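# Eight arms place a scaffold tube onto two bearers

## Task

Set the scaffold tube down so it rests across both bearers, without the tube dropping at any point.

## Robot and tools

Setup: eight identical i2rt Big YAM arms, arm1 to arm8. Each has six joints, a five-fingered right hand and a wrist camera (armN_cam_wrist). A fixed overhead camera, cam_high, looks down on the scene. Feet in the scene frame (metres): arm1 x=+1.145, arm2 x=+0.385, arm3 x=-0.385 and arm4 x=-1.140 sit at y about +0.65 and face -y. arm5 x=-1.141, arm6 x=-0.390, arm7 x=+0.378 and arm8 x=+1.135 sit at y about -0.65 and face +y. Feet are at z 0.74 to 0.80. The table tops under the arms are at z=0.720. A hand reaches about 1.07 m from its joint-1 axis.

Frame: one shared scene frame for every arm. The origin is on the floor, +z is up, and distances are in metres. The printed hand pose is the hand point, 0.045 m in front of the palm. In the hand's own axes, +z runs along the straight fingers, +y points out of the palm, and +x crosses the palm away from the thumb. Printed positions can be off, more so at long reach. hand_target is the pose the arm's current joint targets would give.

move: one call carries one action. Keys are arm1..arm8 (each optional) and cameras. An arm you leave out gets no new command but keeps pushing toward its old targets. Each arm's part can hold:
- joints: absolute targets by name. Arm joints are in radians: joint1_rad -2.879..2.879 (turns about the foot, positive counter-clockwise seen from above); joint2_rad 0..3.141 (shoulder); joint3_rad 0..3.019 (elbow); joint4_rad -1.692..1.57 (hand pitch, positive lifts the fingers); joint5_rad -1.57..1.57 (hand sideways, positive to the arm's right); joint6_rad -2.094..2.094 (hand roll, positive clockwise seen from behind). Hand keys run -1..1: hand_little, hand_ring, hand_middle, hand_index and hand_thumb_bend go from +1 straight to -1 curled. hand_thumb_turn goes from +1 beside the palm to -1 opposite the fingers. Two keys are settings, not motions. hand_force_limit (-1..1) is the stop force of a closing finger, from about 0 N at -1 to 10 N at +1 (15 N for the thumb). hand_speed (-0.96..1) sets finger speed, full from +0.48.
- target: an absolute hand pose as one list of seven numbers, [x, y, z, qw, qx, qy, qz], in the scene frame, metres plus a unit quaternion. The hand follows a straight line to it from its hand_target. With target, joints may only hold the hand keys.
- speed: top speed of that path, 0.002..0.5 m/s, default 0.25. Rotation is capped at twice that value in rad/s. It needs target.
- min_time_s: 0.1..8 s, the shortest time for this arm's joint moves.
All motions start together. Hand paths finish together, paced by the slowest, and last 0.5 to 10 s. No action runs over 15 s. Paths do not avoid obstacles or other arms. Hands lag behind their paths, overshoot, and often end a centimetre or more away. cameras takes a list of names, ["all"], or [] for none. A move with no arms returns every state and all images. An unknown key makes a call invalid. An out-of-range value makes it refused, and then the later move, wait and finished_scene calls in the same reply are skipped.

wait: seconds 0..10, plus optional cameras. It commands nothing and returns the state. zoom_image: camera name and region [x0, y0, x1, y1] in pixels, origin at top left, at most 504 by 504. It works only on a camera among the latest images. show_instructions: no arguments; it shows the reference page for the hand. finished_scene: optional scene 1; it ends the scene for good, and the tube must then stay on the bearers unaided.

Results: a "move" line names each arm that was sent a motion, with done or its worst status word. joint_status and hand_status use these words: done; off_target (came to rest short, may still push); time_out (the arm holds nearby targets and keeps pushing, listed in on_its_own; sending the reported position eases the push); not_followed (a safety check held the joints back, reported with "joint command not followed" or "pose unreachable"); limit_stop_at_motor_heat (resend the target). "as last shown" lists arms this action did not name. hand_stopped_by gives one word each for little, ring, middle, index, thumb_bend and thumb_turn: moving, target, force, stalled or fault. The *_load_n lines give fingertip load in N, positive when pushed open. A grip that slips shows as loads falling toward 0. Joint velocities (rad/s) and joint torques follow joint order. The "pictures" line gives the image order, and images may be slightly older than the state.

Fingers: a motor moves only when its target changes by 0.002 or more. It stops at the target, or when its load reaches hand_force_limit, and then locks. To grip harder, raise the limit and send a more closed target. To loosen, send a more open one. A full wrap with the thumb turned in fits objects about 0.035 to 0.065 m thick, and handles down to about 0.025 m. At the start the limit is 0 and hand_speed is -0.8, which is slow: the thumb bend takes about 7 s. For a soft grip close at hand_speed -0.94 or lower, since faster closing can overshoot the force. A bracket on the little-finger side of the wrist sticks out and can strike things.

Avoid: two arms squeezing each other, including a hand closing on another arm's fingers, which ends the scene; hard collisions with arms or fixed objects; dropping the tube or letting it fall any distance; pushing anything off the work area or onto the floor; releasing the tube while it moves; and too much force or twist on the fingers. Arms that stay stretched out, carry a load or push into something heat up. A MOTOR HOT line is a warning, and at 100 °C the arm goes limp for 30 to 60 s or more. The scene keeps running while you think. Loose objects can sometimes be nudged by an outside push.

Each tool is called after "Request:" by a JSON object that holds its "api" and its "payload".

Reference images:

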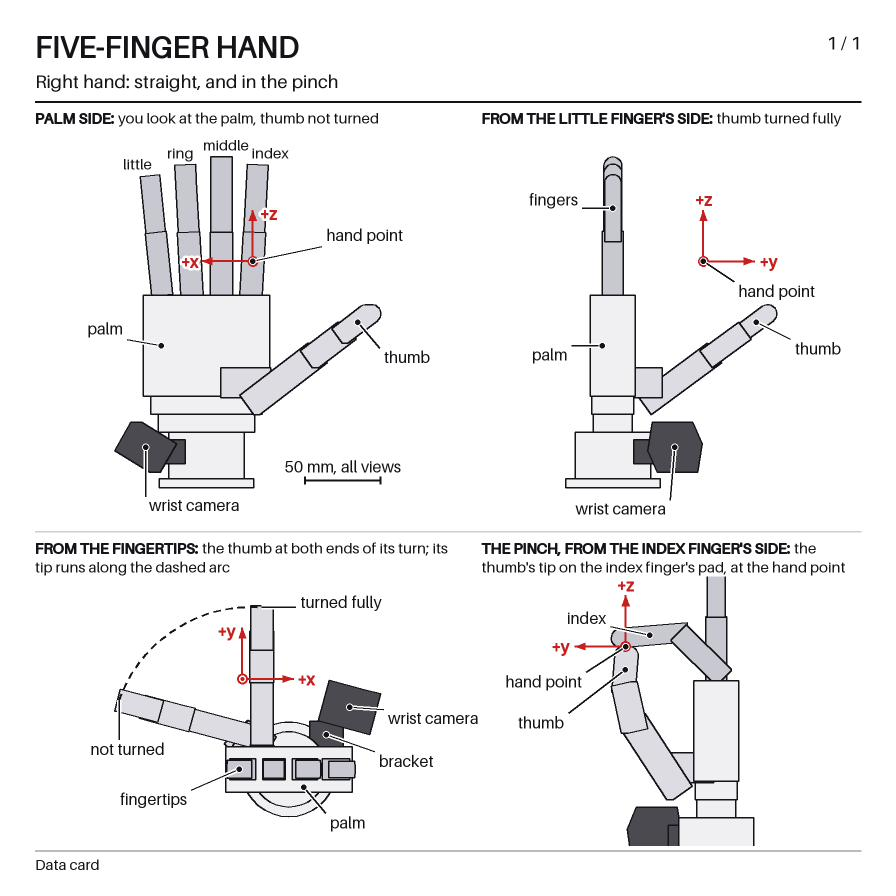

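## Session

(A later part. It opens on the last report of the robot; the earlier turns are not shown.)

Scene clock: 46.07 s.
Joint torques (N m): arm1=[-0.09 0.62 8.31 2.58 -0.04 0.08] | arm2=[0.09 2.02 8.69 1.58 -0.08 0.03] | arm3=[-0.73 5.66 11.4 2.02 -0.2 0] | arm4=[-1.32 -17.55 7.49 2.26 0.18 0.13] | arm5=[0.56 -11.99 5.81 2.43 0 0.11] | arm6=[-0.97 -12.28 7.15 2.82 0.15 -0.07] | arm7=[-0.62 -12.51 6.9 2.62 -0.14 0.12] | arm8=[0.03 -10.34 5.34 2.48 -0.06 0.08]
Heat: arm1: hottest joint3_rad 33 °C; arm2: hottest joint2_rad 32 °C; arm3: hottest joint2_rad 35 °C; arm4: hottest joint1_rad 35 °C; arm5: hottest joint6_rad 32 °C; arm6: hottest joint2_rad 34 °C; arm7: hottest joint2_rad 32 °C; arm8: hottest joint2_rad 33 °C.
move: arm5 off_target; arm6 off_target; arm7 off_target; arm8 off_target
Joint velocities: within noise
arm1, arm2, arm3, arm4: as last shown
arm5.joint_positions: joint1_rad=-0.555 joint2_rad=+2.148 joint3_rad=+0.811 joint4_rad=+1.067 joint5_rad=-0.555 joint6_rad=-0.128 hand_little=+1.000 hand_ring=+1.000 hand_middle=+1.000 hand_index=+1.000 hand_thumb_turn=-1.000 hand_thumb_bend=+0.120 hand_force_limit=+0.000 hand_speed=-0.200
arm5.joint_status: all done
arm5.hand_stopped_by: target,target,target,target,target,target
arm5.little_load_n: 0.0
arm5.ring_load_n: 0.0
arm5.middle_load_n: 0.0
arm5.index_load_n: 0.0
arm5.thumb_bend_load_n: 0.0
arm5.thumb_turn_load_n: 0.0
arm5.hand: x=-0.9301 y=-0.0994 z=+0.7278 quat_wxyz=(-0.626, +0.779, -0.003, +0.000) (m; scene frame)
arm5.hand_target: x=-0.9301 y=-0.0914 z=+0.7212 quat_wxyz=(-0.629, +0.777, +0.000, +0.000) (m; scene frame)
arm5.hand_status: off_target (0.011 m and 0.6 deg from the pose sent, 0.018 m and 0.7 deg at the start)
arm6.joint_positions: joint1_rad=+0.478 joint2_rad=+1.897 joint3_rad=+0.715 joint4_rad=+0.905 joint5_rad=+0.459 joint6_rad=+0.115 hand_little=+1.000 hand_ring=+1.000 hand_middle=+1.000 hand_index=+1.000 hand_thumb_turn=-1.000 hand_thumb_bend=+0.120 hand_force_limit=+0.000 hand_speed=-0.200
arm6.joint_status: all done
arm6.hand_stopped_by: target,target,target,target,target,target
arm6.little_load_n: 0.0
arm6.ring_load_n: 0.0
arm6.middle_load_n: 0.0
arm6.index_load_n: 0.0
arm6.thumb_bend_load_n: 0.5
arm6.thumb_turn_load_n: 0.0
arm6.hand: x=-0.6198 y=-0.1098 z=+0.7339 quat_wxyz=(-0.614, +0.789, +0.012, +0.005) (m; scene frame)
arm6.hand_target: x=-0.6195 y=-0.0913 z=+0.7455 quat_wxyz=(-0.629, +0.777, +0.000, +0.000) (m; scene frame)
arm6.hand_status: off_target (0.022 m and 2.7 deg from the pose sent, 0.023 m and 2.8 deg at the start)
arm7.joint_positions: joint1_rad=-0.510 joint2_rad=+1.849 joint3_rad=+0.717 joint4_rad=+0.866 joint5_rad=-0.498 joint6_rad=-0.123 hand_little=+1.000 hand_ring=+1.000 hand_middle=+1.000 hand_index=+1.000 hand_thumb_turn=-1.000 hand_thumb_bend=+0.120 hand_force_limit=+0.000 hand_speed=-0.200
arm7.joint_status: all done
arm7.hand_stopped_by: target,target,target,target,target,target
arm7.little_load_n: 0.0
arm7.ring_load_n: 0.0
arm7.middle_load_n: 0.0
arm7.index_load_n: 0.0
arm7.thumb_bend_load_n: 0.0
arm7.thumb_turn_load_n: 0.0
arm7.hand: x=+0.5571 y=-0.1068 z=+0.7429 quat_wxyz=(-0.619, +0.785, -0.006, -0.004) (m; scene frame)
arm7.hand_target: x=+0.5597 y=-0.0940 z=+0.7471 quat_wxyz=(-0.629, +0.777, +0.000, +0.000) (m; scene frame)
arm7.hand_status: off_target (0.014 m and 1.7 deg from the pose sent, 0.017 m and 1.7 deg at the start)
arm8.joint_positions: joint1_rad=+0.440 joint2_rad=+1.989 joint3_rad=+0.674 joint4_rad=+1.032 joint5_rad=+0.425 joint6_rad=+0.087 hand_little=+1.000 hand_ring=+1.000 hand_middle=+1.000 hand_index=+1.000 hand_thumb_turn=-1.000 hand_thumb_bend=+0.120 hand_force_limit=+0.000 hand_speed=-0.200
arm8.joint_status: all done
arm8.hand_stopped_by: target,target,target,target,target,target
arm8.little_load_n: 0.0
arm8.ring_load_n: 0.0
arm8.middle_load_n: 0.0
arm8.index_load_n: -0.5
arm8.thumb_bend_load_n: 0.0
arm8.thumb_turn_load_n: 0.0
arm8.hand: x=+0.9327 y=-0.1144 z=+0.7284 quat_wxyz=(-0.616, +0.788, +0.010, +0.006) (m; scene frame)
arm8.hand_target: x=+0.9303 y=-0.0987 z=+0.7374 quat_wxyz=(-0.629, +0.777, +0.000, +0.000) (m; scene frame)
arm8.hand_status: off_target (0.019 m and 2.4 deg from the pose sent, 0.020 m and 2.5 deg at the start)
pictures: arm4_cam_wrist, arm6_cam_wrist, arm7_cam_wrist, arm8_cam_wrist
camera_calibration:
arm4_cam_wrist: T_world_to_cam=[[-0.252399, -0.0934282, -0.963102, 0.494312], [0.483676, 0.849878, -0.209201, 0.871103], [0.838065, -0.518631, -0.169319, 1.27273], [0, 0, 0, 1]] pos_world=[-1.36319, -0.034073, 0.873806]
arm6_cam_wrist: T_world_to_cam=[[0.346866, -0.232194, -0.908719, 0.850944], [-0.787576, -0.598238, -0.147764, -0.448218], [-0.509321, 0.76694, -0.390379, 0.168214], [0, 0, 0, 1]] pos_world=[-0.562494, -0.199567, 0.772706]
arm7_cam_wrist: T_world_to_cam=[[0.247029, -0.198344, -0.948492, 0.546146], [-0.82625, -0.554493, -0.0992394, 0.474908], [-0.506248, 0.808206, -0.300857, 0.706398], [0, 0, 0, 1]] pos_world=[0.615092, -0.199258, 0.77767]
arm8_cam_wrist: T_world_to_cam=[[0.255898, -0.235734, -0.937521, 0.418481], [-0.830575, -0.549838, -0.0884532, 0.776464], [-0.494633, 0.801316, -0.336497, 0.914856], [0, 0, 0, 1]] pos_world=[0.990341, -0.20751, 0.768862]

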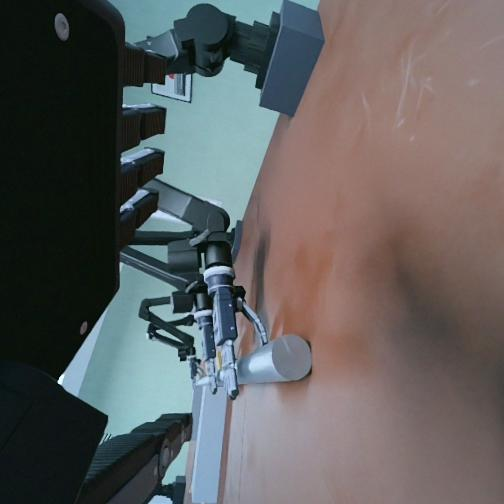

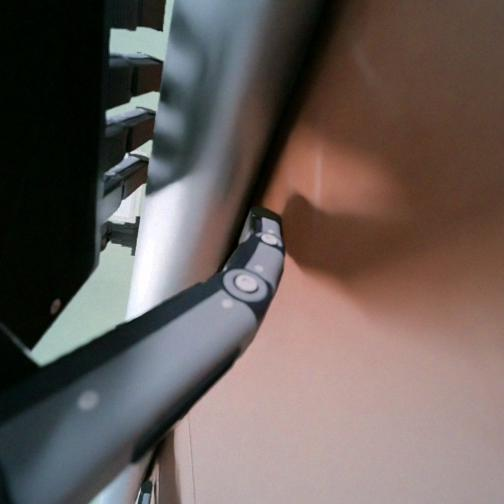

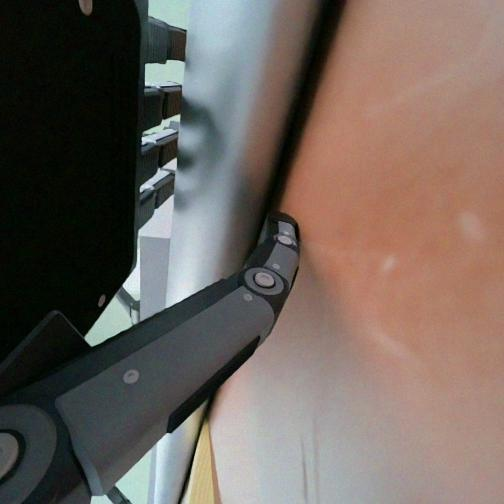

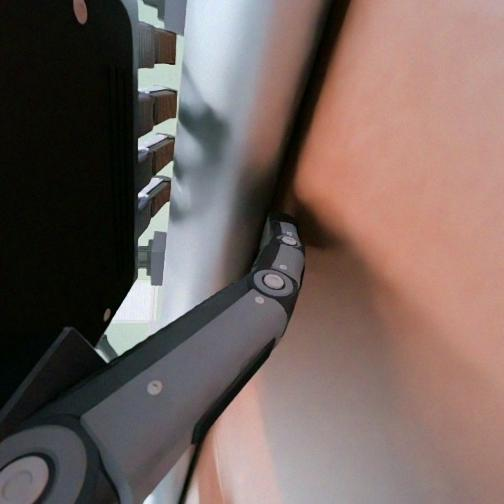

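Request:
{"api": "move", "payload": {"arm5": {"target": [-0.93, -0.083, 0.721, 0.6293, -0.7771, 0, 0], "speed": 0.03}, "arm6": {"target": [-0.62, -0.0825, 0.745, 0.6293, -0.7771, 0, 0], "speed": 0.03}, "arm7": {"target": [0.56, -0.0855, 0.747, 0.6293, -0.7771, 0, 0], "speed": 0.03}, "arm8": {"target": [0.93, -0.090, 0.737, 0.6293, -0.7771, 0, 0], "speed": 0.03}, "cameras": ["arm4_cam_wrist", "arm5_cam_wrist", "arm6_cam_wrist", "arm7_cam_wrist", "arm8_cam_wrist"]}}

Request:
{"api": "zoom_image", "payload": {"camera": "arm4_cam_wrist", "region": [180, 290, 320, 410]}}

Scene clock: 47.47 s.
Joint torques (N m): arm1=[-0.09 0.62 8.31 2.58 -0.04 0.09] | arm2=[0.09 2.08 8.69 1.58 -0.08 0.03] | arm3=[-1.49 5.36 11.25 1.96 -0.15 0.02] | arm4=[-1.32 -17.55 7.51 2.28 0.17 0.16] | arm5=[1.32 -12.63 5.89 1.73 0.04 0.16] | arm6=[-0.97 -12.4 7.2 2.41 0.14 -0.09] | arm7=[-0.5 -12.57 7.06 2.25 -0.14 0.14] | arm8=[0.03 -10.52 5.52 2.03 -0.06 0.05]
Heat: arm1: hottest joint3_rad 33 °C; arm2: hottest joint2_rad 32 °C; arm3: hottest joint2_rad 35 °C; arm4: hottest joint1_rad 35 °C; arm5: hottest joint6_rad 32 °C; arm6: hottest joint2_rad 34 °C; arm7: hottest joint2_rad 32 °C; arm8: hottest joint2_rad 33 °C.
move: arm5 off_target; arm6 off_target; arm7 off_target; arm8 off_target
Joint velocities: within noise
arm1.joint_positions: joint1_rad=-0.040 joint2_rad=+0.615 joint3_rad=+1.392 joint4_rad=-1.136 joint5_rad=-0.098 joint6_rad=-1.329 hand_little=+1.000 hand_ring=+1.000 hand_middle=+1.000 hand_index=+1.000 hand_thumb_turn=+1.000 hand_thumb_bend=+1.000 hand_force_limit=+0.000 hand_speed=-0.800
arm1.joint_status: not commanded
arm1.hand_stopped_by: target,target,target,target,target,target
arm1.little_load_n: 0.0
arm1.ring_load_n: 0.0
arm1.middle_load_n: 0.0
arm1.index_load_n: 0.0
arm1.thumb_bend_load_n: 0.0
arm1.thumb_turn_load_n: 0.0
arm1.hand: x=+1.0861 y=+0.3844 z=+1.3326 quat_wxyz=(+0.335, +0.500, -0.654, +0.458) (m; scene frame)
arm1.hand_target: x=+1.0862 y=+0.3863 z=+1.3433 quat_wxyz=(+0.342, +0.496, -0.649, +0.465) (m; scene frame)
arm1.hand_status: not commanded
arm2.joint_positions: joint1_rad=-0.103 joint2_rad=+0.619 joint3_rad=+1.460 joint4_rad=-1.518 joint5_rad=-0.116 joint6_rad=-1.343 hand_little=+1.000 hand_ring=+1.000 hand_middle=+1.000 hand_index=+1.000 hand_thumb_turn=+1.000 hand_thumb_bend=+1.000 hand_force_limit=+0.000 hand_speed=-0.800
arm2.joint_status: not commanded
arm2.hand_stopped_by: target,target,target,target,target,target
arm2.little_load_n: -0.5
arm2.ring_load_n: 0.0
arm2.middle_load_n: 0.0
arm2.index_load_n: 0.0
arm2.thumb_bend_load_n: 0.0
arm2.thumb_turn_load_n: 0.0
arm2.hand: x=+0.3338 y=+0.4579 z=+1.2823 quat_wxyz=(+0.238, +0.549, -0.713, +0.365) (m; scene frame)
arm2.hand_target: x=+0.3338 y=+0.4586 z=+1.2912 quat_wxyz=(+0.245, +0.547, -0.709, +0.372) (m; scene frame)
arm2.hand_status: not commanded
arm3.joint_positions: joint1_rad=+0.256 joint2_rad=+0.544 joint3_rad=+1.330 joint4_rad=-1.428 joint5_rad=-0.230 joint6_rad=-1.142 hand_little=+1.000 hand_ring=+1.000 hand_middle=+1.000 hand_index=+1.000 hand_thumb_turn=+1.000 hand_thumb_bend=+1.000 hand_force_limit=+0.000 hand_speed=-0.800
arm3.joint_status: not commanded
arm3.hand_stopped_by: target,target,target,target,target,target
arm3.little_load_n: 0.0
arm3.ring_load_n: 0.0
arm3.middle_load_n: 0.0
arm3.index_load_n: 0.0
arm3.thumb_bend_load_n: 0.0
arm3.thumb_turn_load_n: -0.5
arm3.hand: x=-0.3422 y=+0.4731 z=+1.1980 quat_wxyz=(+0.101, +0.601, -0.655, +0.447) (m; scene frame)
arm3.hand_target: x=-0.3426 y=+0.4745 z=+1.2065 quat_wxyz=(+0.105, +0.599, -0.651, +0.455) (m; scene frame)
arm3.hand_status: not commanded
arm4: as last shown
arm4.thumb_turn_load_n: 0.0
arm5.joint_positions: joint1_rad=-0.545 joint2_rad=+2.152 joint3_rad=+0.830 joint4_rad=+1.067 joint5_rad=-0.546 joint6_rad=-0.128 hand_little=+1.000 hand_ring=+1.000 hand_middle=+1.000 hand_index=+1.000 hand_thumb_turn=-1.000 hand_thumb_bend=+0.120 hand_force_limit=+0.000 hand_speed=-0.200
arm5.joint_status: not commanded
arm5.hand_stopped_by: target,target,target,target,target,target
arm5.little_load_n: 0.0
arm5.ring_load_n: 0.0
arm5.middle_load_n: 0.0
arm5.index_load_n: 0.0
arm5.thumb_bend_load_n: 0.0
arm5.thumb_turn_load_n: 0.0
arm5.hand: x=-0.9294 y=-0.0901 z=+0.7309 quat_wxyz=(-0.631, +0.776, +0.000, +0.003) (m; scene frame)
arm5.hand_target: x=-0.9301 y=-0.0834 z=+0.7213 quat_wxyz=(-0.629, +0.777, +0.000, +0.000) (m; scene frame)
arm5.hand_status: off_target (0.012 m and 0.4 deg from the pose sent, 0.018 m and 0.6 deg at the start)
arm6.joint_positions: joint1_rad=+0.470 joint2_rad=+1.907 joint3_rad=+0.736 joint4_rad=+0.905 joint5_rad=+0.451 joint6_rad=+0.115 hand_little=+1.000 hand_ring=+1.000 hand_middle=+1.000 hand_index=+1.000 hand_thumb_turn=-1.000 hand_thumb_bend=+0.120 hand_force_limit=+0.000 hand_speed=-0.200
arm6.joint_status: not commanded
arm6.hand_stopped_by: target,target,target,target,target,target
arm6.little_load_n: 0.0
arm6.ring_load_n: 0.0
arm6.middle_load_n: 0.0
arm6.index_load_n: 0.0
arm6.thumb_bend_load_n: 0.0
arm6.thumb_turn_load_n: 0.0
arm6.hand: x=-0.6207 y=-0.1006 z=+0.7364 quat_wxyz=(-0.618, +0.786, +0.010, +0.002) (m; scene frame)
arm6.hand_target: x=-0.6196 y=-0.0832 z=+0.7455 quat_wxyz=(-0.629, +0.777, +0.000, +0.000) (m; scene frame)
arm6.hand_status: off_target (0.020 m and 2.0 deg from the pose sent, 0.030 m and 2.7 deg at the start)
arm7.joint_positions: joint1_rad=-0.501 joint2_rad=+1.858 joint3_rad=+0.737 joint4_rad=+0.866 joint5_rad=-0.489 joint6_rad=-0.123 hand_little=+1.000 hand_ring=+1.000 hand_middle=+1.000 hand_index=+1.000 hand_thumb_turn=-1.000 hand_thumb_bend=+0.120 hand_force_limit=+0.000 hand_speed=-0.200
arm7.joint_status: not commanded
arm7.hand_stopped_by: target,target,target,target,target,target
arm7.little_load_n: 0.0
arm7.ring_load_n: 0.0
arm7.middle_load_n: 0.0
arm7.index_load_n: 0.0
arm7.thumb_bend_load_n: 0.0
arm7.thumb_turn_load_n: 0.0
arm7.hand: x=+0.5580 y=-0.0979 z=+0.7452 quat_wxyz=(-0.623, +0.782, -0.003, -0.001) (m; scene frame)
arm7.hand_target: x=+0.5599 y=-0.0860 z=+0.7472 quat_wxyz=(-0.629, +0.777, +0.000, +0.000) (m; scene frame)
arm7.hand_status: off_target (0.013 m and 1.0 deg from the pose sent, 0.022 m and 1.6 deg at the start)
arm8.joint_positions: joint1_rad=+0.432 joint2_rad=+1.997 joint3_rad=+0.694 joint4_rad=+1.032 joint5_rad=+0.418 joint6_rad=+0.087 hand_little=+1.000 hand_ring=+1.000 hand_middle=+1.000 hand_index=+1.000 hand_thumb_turn=-1.000 hand_thumb_bend=+0.120 hand_force_limit=+0.000 hand_speed=-0.200
arm8.joint_status: not commanded
arm8.hand_stopped_by: target,target,target,target,target,target
arm8.little_load_n: 0.0
arm8.ring_load_n: 0.0
arm8.middle_load_n: 0.0
arm8.index_load_n: 0.0
arm8.thumb_bend_load_n: 0.0
arm8.thumb_turn_load_n: 0.0
arm8.hand: x=+0.9321 y=-0.1057 z=+0.7306 quat_wxyz=(-0.620, +0.785, +0.008, +0.004) (m; scene frame)
arm8.hand_target: x=+0.9303 y=-0.0905 z=+0.7374 quat_wxyz=(-0.629, +0.777, +0.000, +0.000) (m; scene frame)
arm8.hand_status: off_target (0.017 m and 1.7 deg from the pose sent, 0.026 m and 2.4 deg at the start)
pictures: arm4_cam_wrist, arm5_cam_wrist, arm6_cam_wrist, arm7_cam_wrist, arm8_cam_wrist
camera_calibration:
arm4_cam_wrist: T_world_to_cam=[[-0.252399, -0.0934282, -0.963102, 0.494312], [0.483676, 0.849878, -0.209201, 0.871103], [0.838065, -0.518631, -0.169319, 1.27273], [0, 0, 0, 1]] pos_world=[-1.36319, -0.034073, 0.873806]
arm5_cam_wrist: T_world_to_cam=[[0.240623, -0.183461, -0.953123, 0.907637], [-0.794043, -0.601946, -0.0845971, -0.740343], [-0.558208, 0.777176, -0.290518, -0.11681], [0, 0, 0, 1]] pos_world=[-0.871467, -0.18835, 0.768523]
arm6_cam_wrist: T_world_to_cam=[[0.340129, -0.224078, -0.913291, 0.855771], [-0.788968, -0.596471, -0.147483, -0.443882], [-0.511704, 0.770721, -0.379668, 0.152786], [0, 0, 0, 1]] pos_world=[-0.563101, -0.190758, 0.774111]
arm7_cam_wrist: T_world_to_cam=[[0.254056, -0.19004, -0.948336, 0.546643], [-0.82513, -0.554129, -0.110006, 0.488293], [-0.504594, 0.810448, -0.297587, 0.697148], [0, 0, 0, 1]] pos_world=[0.615805, -0.190542, 0.779578]
arm8_cam_wrist: T_world_to_cam=[[0.249393, -0.227067, -0.941405, 0.432543], [-0.831552, -0.548429, -0.08801, 0.78168], [-0.49631, 0.804777, -0.325593, 0.902241], [0, 0, 0, 1]] pos_world=[0.989926, -0.19919, 0.769757]

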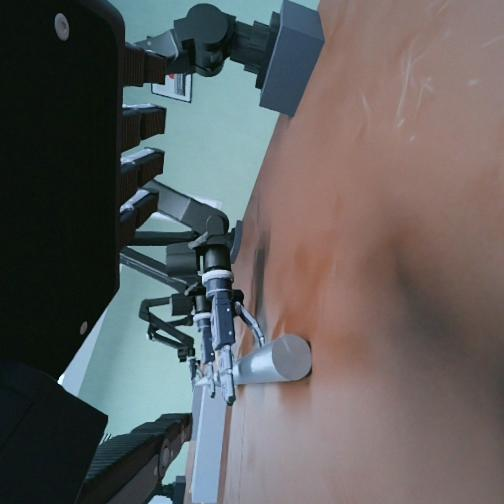

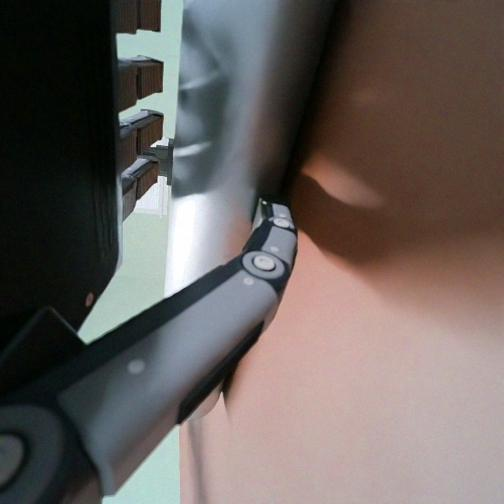

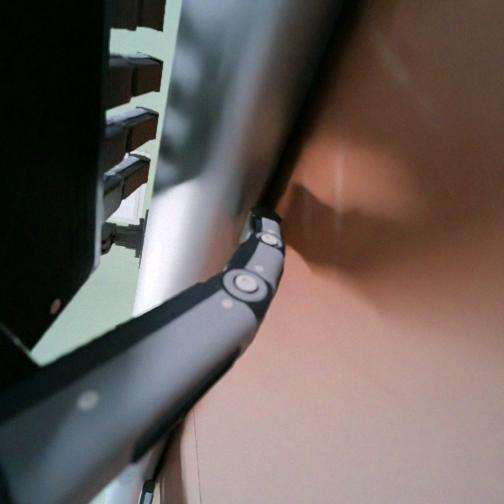

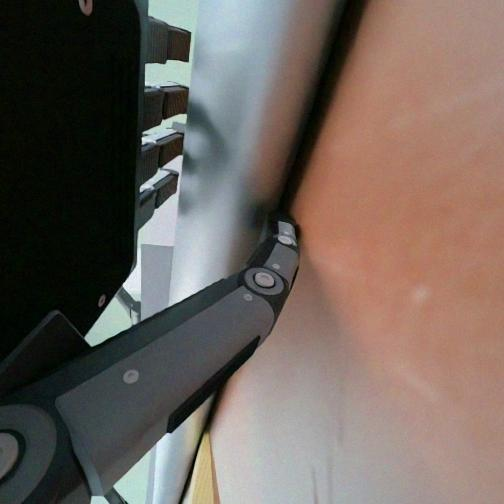

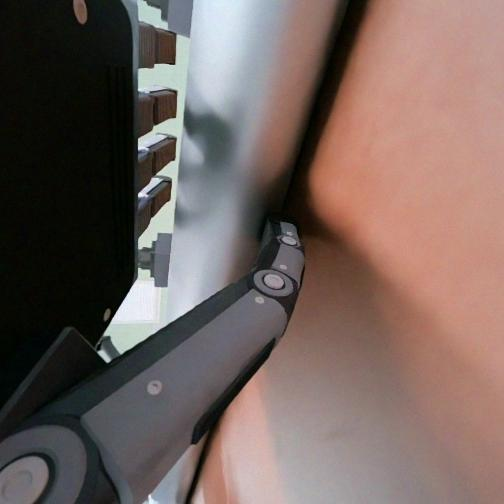

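Scaled by 3.600 from the camera's 504x504 image, which has a finer 720x720 frame.

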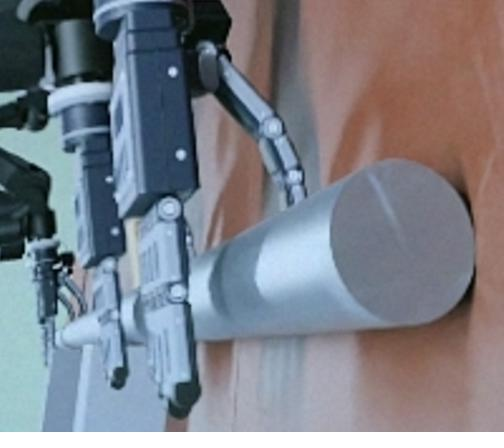

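Request:
{"api": "move", "payload": {"arm5": {"target": [-0.93, -0.082, 0.716, 0.6293, -0.7771, 0, 0], "speed": 0.03, "joints": {"hand_index": 0.5, "hand_middle": 0.5, "hand_ring": 0.5, "hand_little": 0.5, "hand_speed": -0.6}}, "arm6": {"target": [-0.62, -0.0815, 0.740, 0.6293, -0.7771, 0, 0], "speed": 0.03, "joints": {"hand_index": 0.5, "hand_middle": 0.5, "hand_ring": 0.5, "hand_little": 0.5, "hand_speed": -0.6}}, "arm7": {"target": [0.56, -0.085, 0.742, 0.6293, -0.7771, 0, 0], "speed": 0.03, "joints": {"hand_index": 0.5, "hand_middle": 0.5, "hand_ring": 0.5, "hand_little": 0.5, "hand_speed": -0.6}}, "arm8": {"target": [0.93, -0.089, 0.732, 0.6293, -0.7771, 0, 0], "speed": 0.03, "joints": {"hand_index": 0.5, "hand_middle": 0.5, "hand_ring": 0.5, "hand_little": 0.5, "hand_speed": -0.6}}, "cameras": ["arm4_cam_wrist", "arm5_cam_wrist", "arm7_cam_wrist"]}}

Request:
{"api": "zoom_image", "payload": {"camera": "arm4_cam_wrist", "region": [180, 290, 320, 410]}}

Scene clock: 48.97 s.
Joint torques (N m): arm1=[-0.15 0.62 8.28 2.59 -0.04 0.09] | arm2=[0.03 2.02 8.69 1.57 -0.08 0.03] | arm3=[-1.2 5.25 11.22 2.18 -0.18 0.03] | arm4=[-1.49 -17.61 7.47 2.26 0.19 0.15] | arm5=[0.15 -11.93 5.76 2.09 0.07 0.2] | arm6=[-0.79 -11.75 6.76 2.47 0.12 -0.1] | arm7=[-0.56 -12.22 6.48 2.35 -0.13 0.15] | arm8=[0.09 -9.88 5.46 2.21 -0.06 0.08]
Heat: arm1: hottest joint3_rad 33 °C; arm2: hottest joint2_rad 32 °C; arm3: hottest joint2_rad 35 °C; arm4: hottest joint1_rad 35 °C; arm5: hottest joint6_rad 32 °C; arm6: hottest joint2_rad 34 °C; arm7: hottest joint2_rad 32 °C; arm8: hottest joint2_rad 33 °C.
move: arm5 off_target; arm6 off_target; arm7 off_target; arm8 off_target
Joint velocities: within noise
arm1, arm2, arm3, arm4: as last shown
arm2.little_load_n: 0.0
arm3.thumb_turn_load_n: 0.0
arm4.thumb_turn_load_n: -0.5
arm5.joint_positions: joint1_rad=-0.543 joint2_rad=+2.159 joint3_rad=+0.839 joint4_rad=+1.072 joint5_rad=-0.545 joint6_rad=-0.128 hand_little=+0.500 hand_ring=+0.501 hand_middle=+0.501 hand_index=+0.504 hand_thumb_turn=-1.000 hand_thumb_bend=+0.125 hand_force_limit=+0.000 hand_speed=-0.600
arm5.joint_status: all done
arm5.hand_stopped_by: target,target,force,force,target,target
arm5.little_load_n: 2.0
arm5.ring_load_n: 5.0
arm5.middle_load_n: 5.0
arm5.index_load_n: 7.0
arm5.thumb_bend_load_n: 24.5
arm5.thumb_turn_load_n: 3.0
arm5.hand: x=-0.9284 y=-0.0866 z=+0.7309 quat_wxyz=(-0.633, +0.774, +0.002, +0.004) (m; scene frame)
arm5.hand_target: x=-0.9301 y=-0.0826 z=+0.7164 quat_wxyz=(-0.629, +0.777, +0.000, +0.000) (m; scene frame)
arm5.hand_status: off_target (0.016 m and 0.8 deg from the pose sent, 0.017 m and 0.4 deg at the start)
arm6.joint_positions: joint1_rad=+0.467 joint2_rad=+1.913 joint3_rad=+0.747 joint4_rad=+0.916 joint5_rad=+0.451 joint6_rad=+0.116 hand_little=+0.500 hand_ring=+0.500 hand_middle=+0.505 hand_index=+0.527 hand_thumb_turn=-1.000 hand_thumb_bend=+0.123 hand_force_limit=+0.000 hand_speed=-0.600
arm6.joint_status: hand_index off_target (ended at +0.527, target +0.500); the others done
arm6.hand_stopped_by: target,target,force,force,target,target
arm6.little_load_n: 0.0
arm6.ring_load_n: 1.5
arm6.middle_load_n: 6.0
arm6.index_load_n: 1.5
arm6.thumb_bend_load_n: 14.5
arm6.thumb_turn_load_n: 0.5
arm6.hand: x=-0.6218 y=-0.0949 z=+0.7398 quat_wxyz=(-0.623, +0.782, +0.006, +0.000) (m; scene frame)
arm6.hand_target: x=-0.6198 y=-0.0820 z=+0.7402 quat_wxyz=(-0.629, +0.777, +0.000, +0.000) (m; scene frame)
arm6.hand_status: off_target (0.014 m and 1.1 deg from the pose sent, 0.020 m and 2.0 deg at the start)
arm7.joint_positions: joint1_rad=-0.498 joint2_rad=+1.865 joint3_rad=+0.747 joint4_rad=+0.876 joint5_rad=-0.489 joint6_rad=-0.124 hand_little=+0.500 hand_ring=+0.504 hand_middle=+0.505 hand_index=+0.527 hand_thumb_turn=-1.000 hand_thumb_bend=+0.124 hand_force_limit=+0.000 hand_speed=-0.600
arm7.joint_status: hand_index off_target (ended at +0.527, target +0.500); the others done
arm7.hand_stopped_by: target,force,force,force,target,target
arm7.little_load_n: 1.5
arm7.ring_load_n: 5.0
arm7.middle_load_n: 7.5
arm7.index_load_n: 0.0
arm7.thumb_bend_load_n: 14.0
arm7.thumb_turn_load_n: 3.0
arm7.hand: x=+0.5591 y=-0.0930 z=+0.7473 quat_wxyz=(-0.627, +0.779, +0.000, +0.001) (m; scene frame)
arm7.hand_target: x=+0.5599 y=-0.0853 z=+0.7420 quat_wxyz=(-0.629, +0.777, +0.000, +0.000) (m; scene frame)
arm7.hand_status: done (0.010 m and 0.3 deg from the pose sent, 0.013 m and 1.0 deg at the start)
arm8.joint_positions: joint1_rad=+0.430 joint2_rad=+2.003 joint3_rad=+0.700 joint4_rad=+1.039 joint5_rad=+0.417 joint6_rad=+0.084 hand_little=+0.500 hand_ring=+0.504 hand_middle=+0.526 hand_index=+0.563 hand_thumb_turn=-1.000 hand_thumb_bend=+0.123 hand_force_limit=+0.000 hand_speed=-0.600
arm8.joint_status: hand_middle off_target (ended at +0.526, target +0.500); hand_index off_target (ended at +0.563, target +0.500); the others done
arm8.hand_stopped_by: target,force,force,force,target,target
arm8.little_load_n: 0.0
arm8.ring_load_n: 7.0
arm8.middle_load_n: 2.5
arm8.index_load_n: 0.0
arm8.thumb_bend_load_n: 13.5
arm8.thumb_turn_load_n: 2.0
arm8.hand: x=+0.9319 y=-0.1029 z=+0.7306 quat_wxyz=(-0.622, +0.783, +0.008, +0.003) (m; scene frame)
arm8.hand_target: x=+0.9303 y=-0.0895 z=+0.7323 quat_wxyz=(-0.629, +0.777, +0.000, +0.000) (m; scene frame)
arm8.hand_status: off_target (0.014 m and 1.4 deg from the pose sent, 0.017 m and 1.7 deg at the start)
pictures: arm4_cam_wrist, arm5_cam_wrist, arm7_cam_wrist
camera_calibration:
arm4_cam_wrist: T_world_to_cam=[[-0.252399, -0.0934282, -0.963102, 0.494312], [0.483676, 0.849878, -0.209201, 0.871103], [0.838065, -0.518631, -0.169319, 1.27273], [0, 0, 0, 1]] pos_world=[-1.36319, -0.034073, 0.873806]
arm5_cam_wrist: T_world_to_cam=[[0.245256, -0.176922, -0.953178, 0.913018], [-0.792655, -0.602675, -0.0920886, -0.730701], [-0.558164, 0.778127, -0.288048, -0.120663], [0, 0, 0, 1]] pos_world=[-0.870467, -0.184951, 0.768222]
arm7_cam_wrist: T_world_to_cam=[[0.261059, -0.178379, -0.948699, 0.546734], [-0.823078, -0.554624, -0.122208, 0.500015], [-0.504372, 0.812756, -0.291609, 0.689956], [0, 0, 0, 1]] pos_world=[0.616816, -0.185919, 0.780989]

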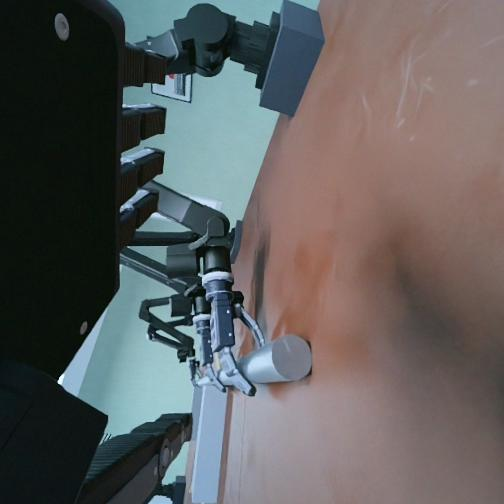

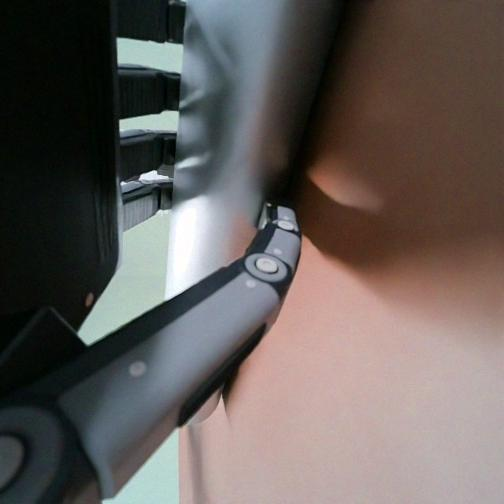

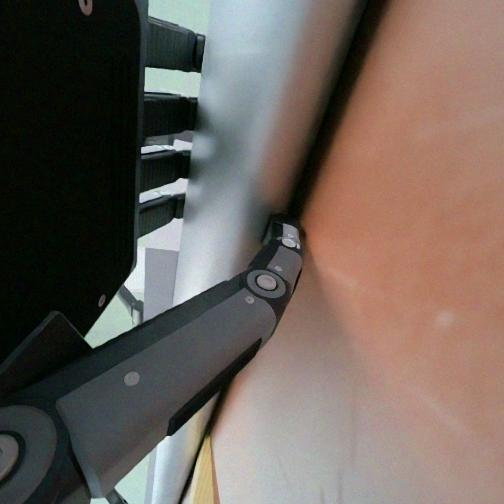

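Scaled by 3.600 from the camera's 504x504 image, which has a finer 720x720 frame.

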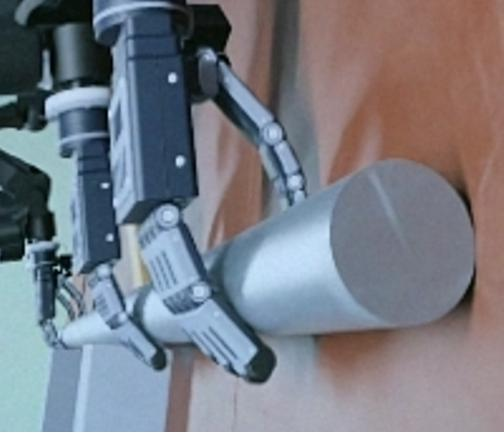

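Request:
{"api": "move", "payload": {"arm5": {"target": [-0.93, -0.088, 0.722, 0.6293, -0.7771, 0, 0], "speed": 0.03, "joints": {"hand_index": 1, "hand_middle": 1, "hand_ring": 1, "hand_little": 1, "hand_speed": -0.2}}, "arm6": {"target": [-0.62, -0.087, 0.744, 0.6293, -0.7771, 0, 0], "speed": 0.03, "joints": {"hand_index": 1, "hand_middle": 1, "hand_ring": 1, "hand_little": 1, "hand_speed": -0.2}}, "arm7": {"target": [0.56, -0.090, 0.746, 0.6293, -0.7771, 0, 0], "speed": 0.03, "joints": {"hand_index": 1, "hand_middle": 1, "hand_ring": 1, "hand_little": 1, "hand_speed": -0.2}}, "arm8": {"target": [0.93, -0.095, 0.736, 0.6293, -0.7771, 0, 0], "speed": 0.03, "joints": {"hand_index": 1, "hand_middle": 1, "hand_ring": 1, "hand_little": 1, "hand_speed": -0.2}}}}

Request:
{"api": "move", "payload": {"arm5": {"target": [-0.93, -0.088, 0.711, 0.6293, -0.7771, 0, 0], "speed": 0.03}, "arm6": {"target": [-0.62, -0.087, 0.733, 0.6293, -0.7771, 0, 0], "speed": 0.03}, "arm7": {"target": [0.56, -0.090, 0.735, 0.6293, -0.7771, 0, 0], "speed": 0.03}, "arm8": {"target": [0.93, -0.095, 0.725, 0.6293, -0.7771, 0, 0], "speed": 0.03}, "cameras": ["arm4_cam_wrist", "arm5_cam_wrist", "arm6_cam_wrist", "arm7_cam_wrist", "arm8_cam_wrist"]}}

Request:
{"api": "zoom_image", "payload": {"camera": "arm4_cam_wrist", "region": [180, 290, 320, 410]}}

Scene clock: 51.20 s.
Joint torques (N m): arm1=[-0.09 0.62 8.29 2.59 -0.04 0.09] | arm2=[0.09 2.08 8.7 1.59 -0.08 0.03] | arm3=[-0.62 5.19 11.34 2.04 -0.15 0] | arm4=[-1.2 -17.49 7.53 2.3 0.18 0.15] | arm5=[0.21 -13.8 4.22 1.78 -0.21 0.11] | arm6=[-0.32 -13.8 5.61 2.32 0.34 -0.08] | arm7=[-1.14 -14.56 5.52 2.17 -0.31 0.13] | arm8=[0.62 -11.63 4.26 2.07 0.14 0.09]
Heat: arm1: hottest joint3_rad 33 °C; arm2: hottest joint2_rad 32 °C; arm3: hottest joint2_rad 35 °C; arm4: hottest joint1_rad 35 °C; arm5: hottest joint6_rad 32 °C; arm6: hottest joint2_rad 34 °C; arm7: hottest joint2_rad 32 °C; arm8: hottest joint2_rad 33 °C.
move: arm5 done; arm6 off_target; arm7 done; arm8 off_target
Joint velocities: within noise
arm1, arm2, arm3, arm4: as last shown
arm1.thumb_bend_load_n: -0.5
arm5.joint_positions: joint1_rad=-0.543 joint2_rad=+2.167 joint3_rad=+0.840 joint4_rad=+1.072 joint5_rad=-0.545 joint6_rad=-0.128 hand_little=+1.000 hand_ring=+1.000 hand_middle=+1.000 hand_index=+1.000 hand_thumb_turn=-1.000 hand_thumb_bend=+0.120 hand_force_limit=+0.000 hand_speed=-0.200
arm5.joint_status: all done
arm5.hand_stopped_by: target,target,target,target,target,target
arm5.little_load_n: 0.0
arm5.ring_load_n: -0.5
arm5.middle_load_n: 0.0
arm5.index_load_n: 0.0
arm5.thumb_bend_load_n: 0.0
arm5.thumb_turn_load_n: 0.0
arm5.hand: x=-0.9291 y=-0.0878 z=+0.7260 quat_wxyz=(-0.630, +0.776, +0.001, +0.003) (m; scene frame)
arm5.hand_target: x=-0.9299 y=-0.0880 z=+0.7221 quat_wxyz=(-0.629, +0.777, +0.000, +0.000) (m; scene frame)
arm5.hand_status: done (0.004 m and 0.4 deg from the pose sent, 0.009 m and 0.8 deg at the start)
arm6.joint_positions: joint1_rad=+0.467 joint2_rad=+1.923 joint3_rad=+0.748 joint4_rad=+0.916 joint5_rad=+0.451 joint6_rad=+0.116 hand_little=+1.000 hand_ring=+1.000 hand_middle=+1.000 hand_index=+1.000 hand_thumb_turn=-1.000 hand_thumb_bend=+0.120 hand_force_limit=+0.000 hand_speed=-0.200
arm6.joint_status: all done
arm6.hand_stopped_by: target,target,target,target,target,target
arm6.little_load_n: 0.0
arm6.ring_load_n: 0.0
arm6.middle_load_n: -0.5
arm6.index_load_n: 0.0
arm6.thumb_bend_load_n: 0.0
arm6.thumb_turn_load_n: 0.0
arm6.hand: x=-0.6212 y=-0.0958 z=+0.7343 quat_wxyz=(-0.620, +0.784, +0.008, +0.001) (m; scene frame)
arm6.hand_target: x=-0.6200 y=-0.0872 z=+0.7441 quat_wxyz=(-0.629, +0.777, +0.000, +0.000) (m; scene frame)
arm6.hand_status: off_target (0.013 m and 1.6 deg from the pose sent, 0.009 m and 1.1 deg at the start)
arm7.joint_positions: joint1_rad=-0.498 joint2_rad=+1.874 joint3_rad=+0.747 joint4_rad=+0.876 joint5_rad=-0.489 joint6_rad=-0.124 hand_little=+1.000 hand_ring=+1.000 hand_middle=+1.000 hand_index=+1.000 hand_thumb_turn=-1.000 hand_thumb_bend=+0.120 hand_force_limit=+0.000 hand_speed=-0.200
arm7.joint_status: all done
arm7.hand_stopped_by: target,target,target,target,target,target
arm7.little_load_n: 0.0
arm7.ring_load_n: 0.0
arm7.middle_load_n: -0.5
arm7.index_load_n: -0.5
arm7.thumb_bend_load_n: 0.0
arm7.thumb_turn_load_n: 0.0
arm7.hand: x=+0.5586 y=-0.0938 z=+0.7426 quat_wxyz=(-0.624, +0.781, -0.001, -0.001) (m; scene frame)
arm7.hand_target: x=+0.5600 y=-0.0900 z=+0.7461 quat_wxyz=(-0.629, +0.777, +0.000, +0.000) (m; scene frame)
arm7.hand_status: done (0.005 m and 0.7 deg from the pose sent, 0.003 m and 0.3 deg at the start)
arm8.joint_positions: joint1_rad=+0.430 joint2_rad=+2.010 joint3_rad=+0.701 joint4_rad=+1.041 joint5_rad=+0.417 joint6_rad=+0.085 hand_little=+1.000 hand_ring=+1.000 hand_middle=+1.000 hand_index=+1.000 hand_thumb_turn=-1.000 hand_thumb_bend=+0.120 hand_force_limit=+0.000 hand_speed=-0.200
arm8.joint_status: all done
arm8.hand_stopped_by: target,target,target,target,target,target
arm8.little_load_n: -0.5
arm8.ring_load_n: 0.0
arm8.middle_load_n: 0.0
arm8.index_load_n: 0.0
arm8.thumb_bend_load_n: -1.0
arm8.thumb_turn_load_n: 0.5
arm8.hand: x=+0.9321 y=-0.1032 z=+0.7279 quat_wxyz=(-0.621, +0.784, +0.008, +0.004) (m; scene frame)
arm8.hand_target: x=+0.9301 y=-0.0951 z=+0.7363 quat_wxyz=(-0.629, +0.777, +0.000, +0.000) (m; scene frame)
arm8.hand_status: off_target (0.012 m and 1.6 deg from the pose sent, 0.010 m and 1.4 deg at the start)
pictures: none

Scene clock: 52.20 s.
Joint torques (N m): arm1=[-0.09 0.62 8.29 2.59 -0.05 0.09] | arm2=[0.03 2.08 8.69 1.57 -0.08 0.03] | arm3=[-1.26 5.48 11.34 2.14 -0.11 0.06] | arm4=[-1.44 -17.61 7.45 2.29 0.2 0.17] | arm5=[0.73 -12.1 4.75 2.19 -0.14 0.15] | arm6=[-0.32 -12.34 5.7 2.7 0.3 -0.08] | arm7=[-1.2 -12.4 5.46 2.52 -0.25 0.14] | arm8=[0.62 -9.93 4.53 2.19 0.05 0.1]
Heat: arm1: hottest joint3_rad 33 °C; arm2: hottest joint2_rad 32 °C; arm3: hottest joint2_rad 35 °C; arm4: hottest joint1_rad 35 °C; arm5: hottest joint6_rad 32 °C; arm6: hottest joint2_rad 34 °C; arm7: hottest joint2_rad 32 °C; arm8: hottest joint2_rad 33 °C.
move: arm5 off_target; arm6 done; arm7 done; arm8 done
Joint velocities: within noise
arm1, arm2, arm3: as last shown
arm1.thumb_bend_load_n: 0.0
arm2.little_load_n: 0.5
arm4.joint_positions: joint1_rad=-0.414 joint2_rad=+2.127 joint3_rad=+1.395 joint4_rad=+0.721 joint5_rad=-0.933 joint6_rad=-0.028 hand_little=+1.000 hand_ring=+1.000 hand_middle=+1.000 hand_index=+1.000 hand_thumb_turn=+1.000 hand_thumb_bend=+1.000 hand_force_limit=+0.000 hand_speed=-0.800
arm4.joint_status: not commanded
arm4.hand_stopped_by: target,target,target,target,target,target
arm4.little_load_n: 0.0
arm4.ring_load_n: 0.0
arm4.middle_load_n: 0.0
arm4.index_load_n: 0.0
arm4.thumb_bend_load_n: 0.0
arm4.thumb_turn_load_n: -0.5
arm4.hand: x=-1.2605 y=-0.0928 z=+0.8553 quat_wxyz=(-0.184, +0.194, -0.681, +0.682) (m; scene frame)
arm4.hand_target: x=-1.2699 y=-0.0900 z=+0.8501 quat_wxyz=(-0.183, +0.183, -0.683, +0.683) (m; scene frame)
arm4.hand_status: not commanded
arm5.joint_positions: joint1_rad=-0.543 joint2_rad=+2.174 joint3_rad=+0.840 joint4_rad=+1.085 joint5_rad=-0.545 joint6_rad=-0.128 hand_little=+1.000 hand_ring=+1.000 hand_middle=+1.000 hand_index=+1.000 hand_thumb_turn=-1.000 hand_thumb_bend=+0.120 hand_force_limit=+0.000 hand_speed=-0.200
arm5.joint_status: not commanded
arm5.hand_stopped_by: target,target,target,target,target,target
arm5.little_load_n: 0.0
arm5.ring_load_n: 0.0
arm5.middle_load_n: 0.0
arm5.index_load_n: -0.5
arm5.thumb_bend_load_n: -0.5
arm5.thumb_turn_load_n: 0.0
arm5.hand: x=-0.9291 y=-0.0876 z=+0.7252 quat_wxyz=(-0.633, +0.774, +0.002, +0.004) (m; scene frame)
arm5.hand_target: x=-0.9301 y=-0.0884 z=+0.7112 quat_wxyz=(-0.629, +0.777, +0.000, +0.000) (m; scene frame)
arm5.hand_status: off_target (0.014 m and 0.7 deg from the pose sent, 0.015 m and 0.4 deg at the start)
arm6.joint_positions: joint1_rad=+0.467 joint2_rad=+1.934 joint3_rad=+0.748 joint4_rad=+0.936 joint5_rad=+0.452 joint6_rad=+0.116 hand_little=+1.000 hand_ring=+1.000 hand_middle=+1.000 hand_index=+1.000 hand_thumb_turn=-1.000 hand_thumb_bend=+0.120 hand_force_limit=+0.000 hand_speed=-0.200
arm6.joint_status: not commanded
arm6.hand_stopped_by: target,target,target,target,target,target
arm6.little_load_n: -0.5
arm6.ring_load_n: 0.0
arm6.middle_load_n: 0.0
arm6.index_load_n: -0.5
arm6.thumb_bend_load_n: -0.5
arm6.thumb_turn_load_n: 0.0
arm6.hand: x=-0.6213 y=-0.0951 z=+0.7322 quat_wxyz=(-0.623, +0.782, +0.006, +0.001) (m; scene frame)
arm6.hand_target: x=-0.6199 y=-0.0873 z=+0.7330 quat_wxyz=(-0.629, +0.777, +0.000, +0.000) (m; scene frame)
arm6.hand_status: done (0.008 m and 1.2 deg from the pose sent, 0.009 m and 1.6 deg at the start)
arm7.joint_positions: joint1_rad=-0.498 joint2_rad=+1.884 joint3_rad=+0.747 joint4_rad=+0.899 joint5_rad=-0.490 joint6_rad=-0.124 hand_little=+1.000 hand_ring=+1.000 hand_middle=+1.000 hand_index=+1.000 hand_thumb_turn=-1.000 hand_thumb_bend=+0.120 hand_force_limit=+0.000 hand_speed=-0.200
arm7.joint_status: not commanded
arm7.hand_stopped_by: target,target,target,target,target,target
arm7.little_load_n: -0.5
arm7.ring_load_n: 0.0
arm7.middle_load_n: 0.0
arm7.index_load_n: 0.0
arm7.thumb_bend_load_n: -0.5
arm7.thumb_turn_load_n: 0.0
arm7.hand: x=+0.5590 y=-0.0926 z=+0.7419 quat_wxyz=(-0.629, +0.778, +0.001, +0.001) (m; scene frame)
arm7.hand_target: x=+0.5600 y=-0.0901 z=+0.7351 quat_wxyz=(-0.629, +0.777, +0.000, +0.000) (m; scene frame)
arm7.hand_status: done (0.007 m and 0.2 deg from the pose sent, 0.009 m and 0.7 deg at the start)
arm8.joint_positions: joint1_rad=+0.430 joint2_rad=+2.021 joint3_rad=+0.701 joint4_rad=+1.068 joint5_rad=+0.419 joint6_rad=+0.085 hand_little=+1.000 hand_ring=+1.000 hand_middle=+1.000 hand_index=+1.000 hand_thumb_turn=-1.000 hand_thumb_bend=+0.120 hand_force_limit=+0.000 hand_speed=-0.200
arm8.joint_status: not commanded
arm8.hand_stopped_by: target,target,target,target,target,target
arm8.little_load_n: 0.0
arm8.ring_load_n: 0.0
arm8.middle_load_n: 0.0
arm8.index_load_n: -0.5
arm8.thumb_bend_load_n: -1.5
arm8.thumb_turn_load_n: -0.5
arm8.hand: x=+0.9321 y=-0.1020 z=+0.7280 quat_wxyz=(-0.626, +0.779, +0.005, +0.002) (m; scene frame)
arm8.hand_target: x=+0.9301 y=-0.0952 z=+0.7252 quat_wxyz=(-0.629, +0.777, +0.000, +0.000) (m; scene frame)
arm8.hand_status: done (0.008 m and 0.8 deg from the pose sent, 0.009 m and 1.6 deg at the start)
pictures: arm4_cam_wrist, arm5_cam_wrist, arm6_cam_wrist, arm7_cam_wrist, arm8_cam_wrist
camera_calibration:
arm4_cam_wrist: T_world_to_cam=[[-0.252399, -0.0934282, -0.963102, 0.494312], [0.483676, 0.849878, -0.209201, 0.871103], [0.838065, -0.518631, -0.169319, 1.27273], [0, 0, 0, 1]] pos_world=[-1.36319, -0.034073, 0.873806]
arm5_cam_wrist: T_world_to_cam=[[0.244739, -0.177862, -0.953136, 0.906898], [-0.792695, -0.60278, -0.091059, -0.733143], [-0.558335, 0.777832, -0.288513, -0.121711], [0, 0, 0, 1]] pos_world=[-0.871067, -0.18595, 0.762522]
arm6_cam_wrist: T_world_to_cam=[[0.333143, -0.213503, -0.918386, 0.853739], [-0.792405, -0.591269, -0.149987, -0.441468], [-0.51099, 0.7777, -0.366158, 0.137836], [0, 0, 0, 1]] pos_world=[-0.563805, -0.185945, 0.768317]
arm7_cam_wrist: T_world_to_cam=[[0.262977, -0.174339, -0.94892, 0.541208], [-0.822031, -0.555379, -0.125776, 0.501621], [-0.505083, 0.813117, -0.289364, 0.686808], [0, 0, 0, 1]] pos_world=[0.616918, -0.185512, 0.775392]
arm8_cam_wrist: T_world_to_cam=[[0.243753, -0.211569, -0.946479, 0.44148], [-0.833612, -0.544468, -0.0929796, 0.789365], [-0.495656, 0.811661, -0.309082, 0.886504], [0, 0, 0, 1]] pos_world=[0.989814, -0.196354, 0.765249]

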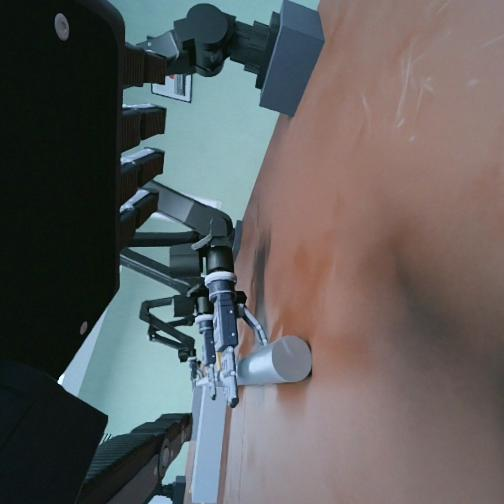

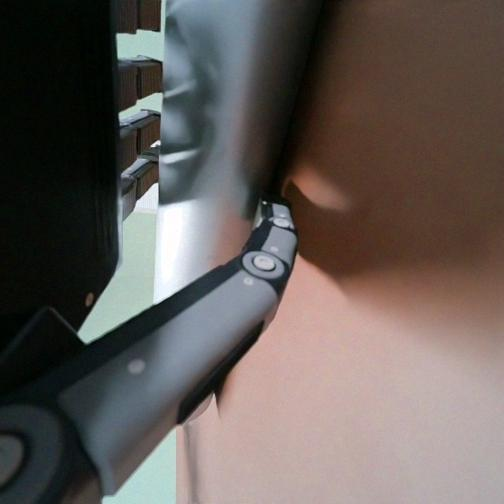

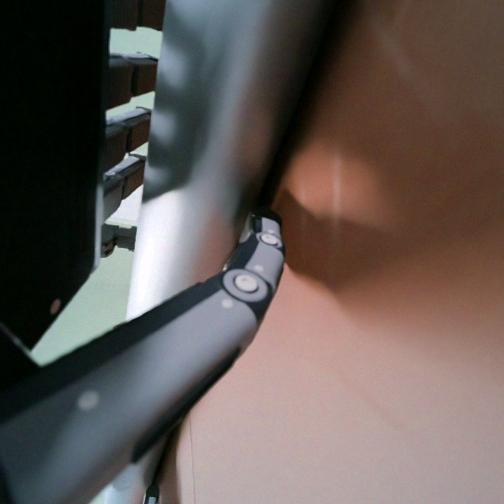

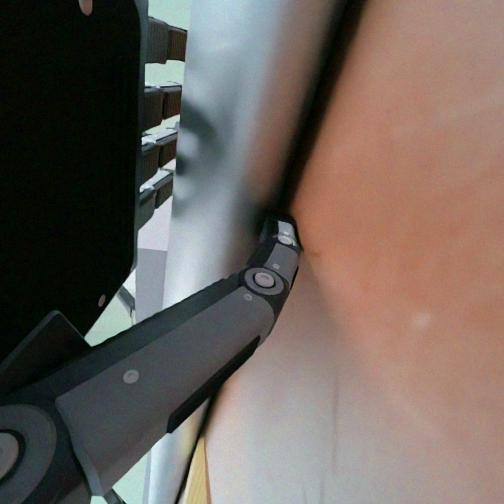

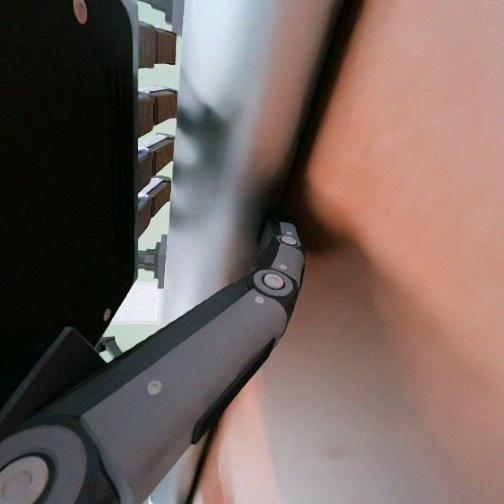

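Scaled by 3.600 from the camera's 504x504 image, which has a finer 720x720 frame.

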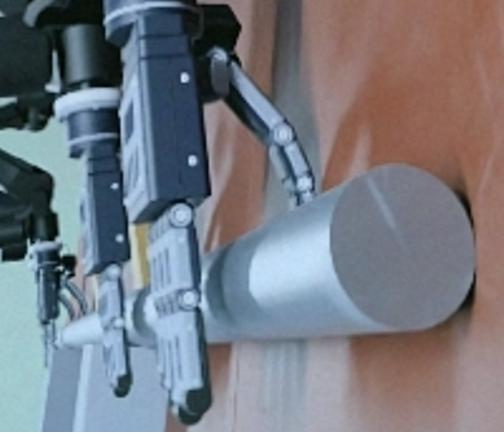

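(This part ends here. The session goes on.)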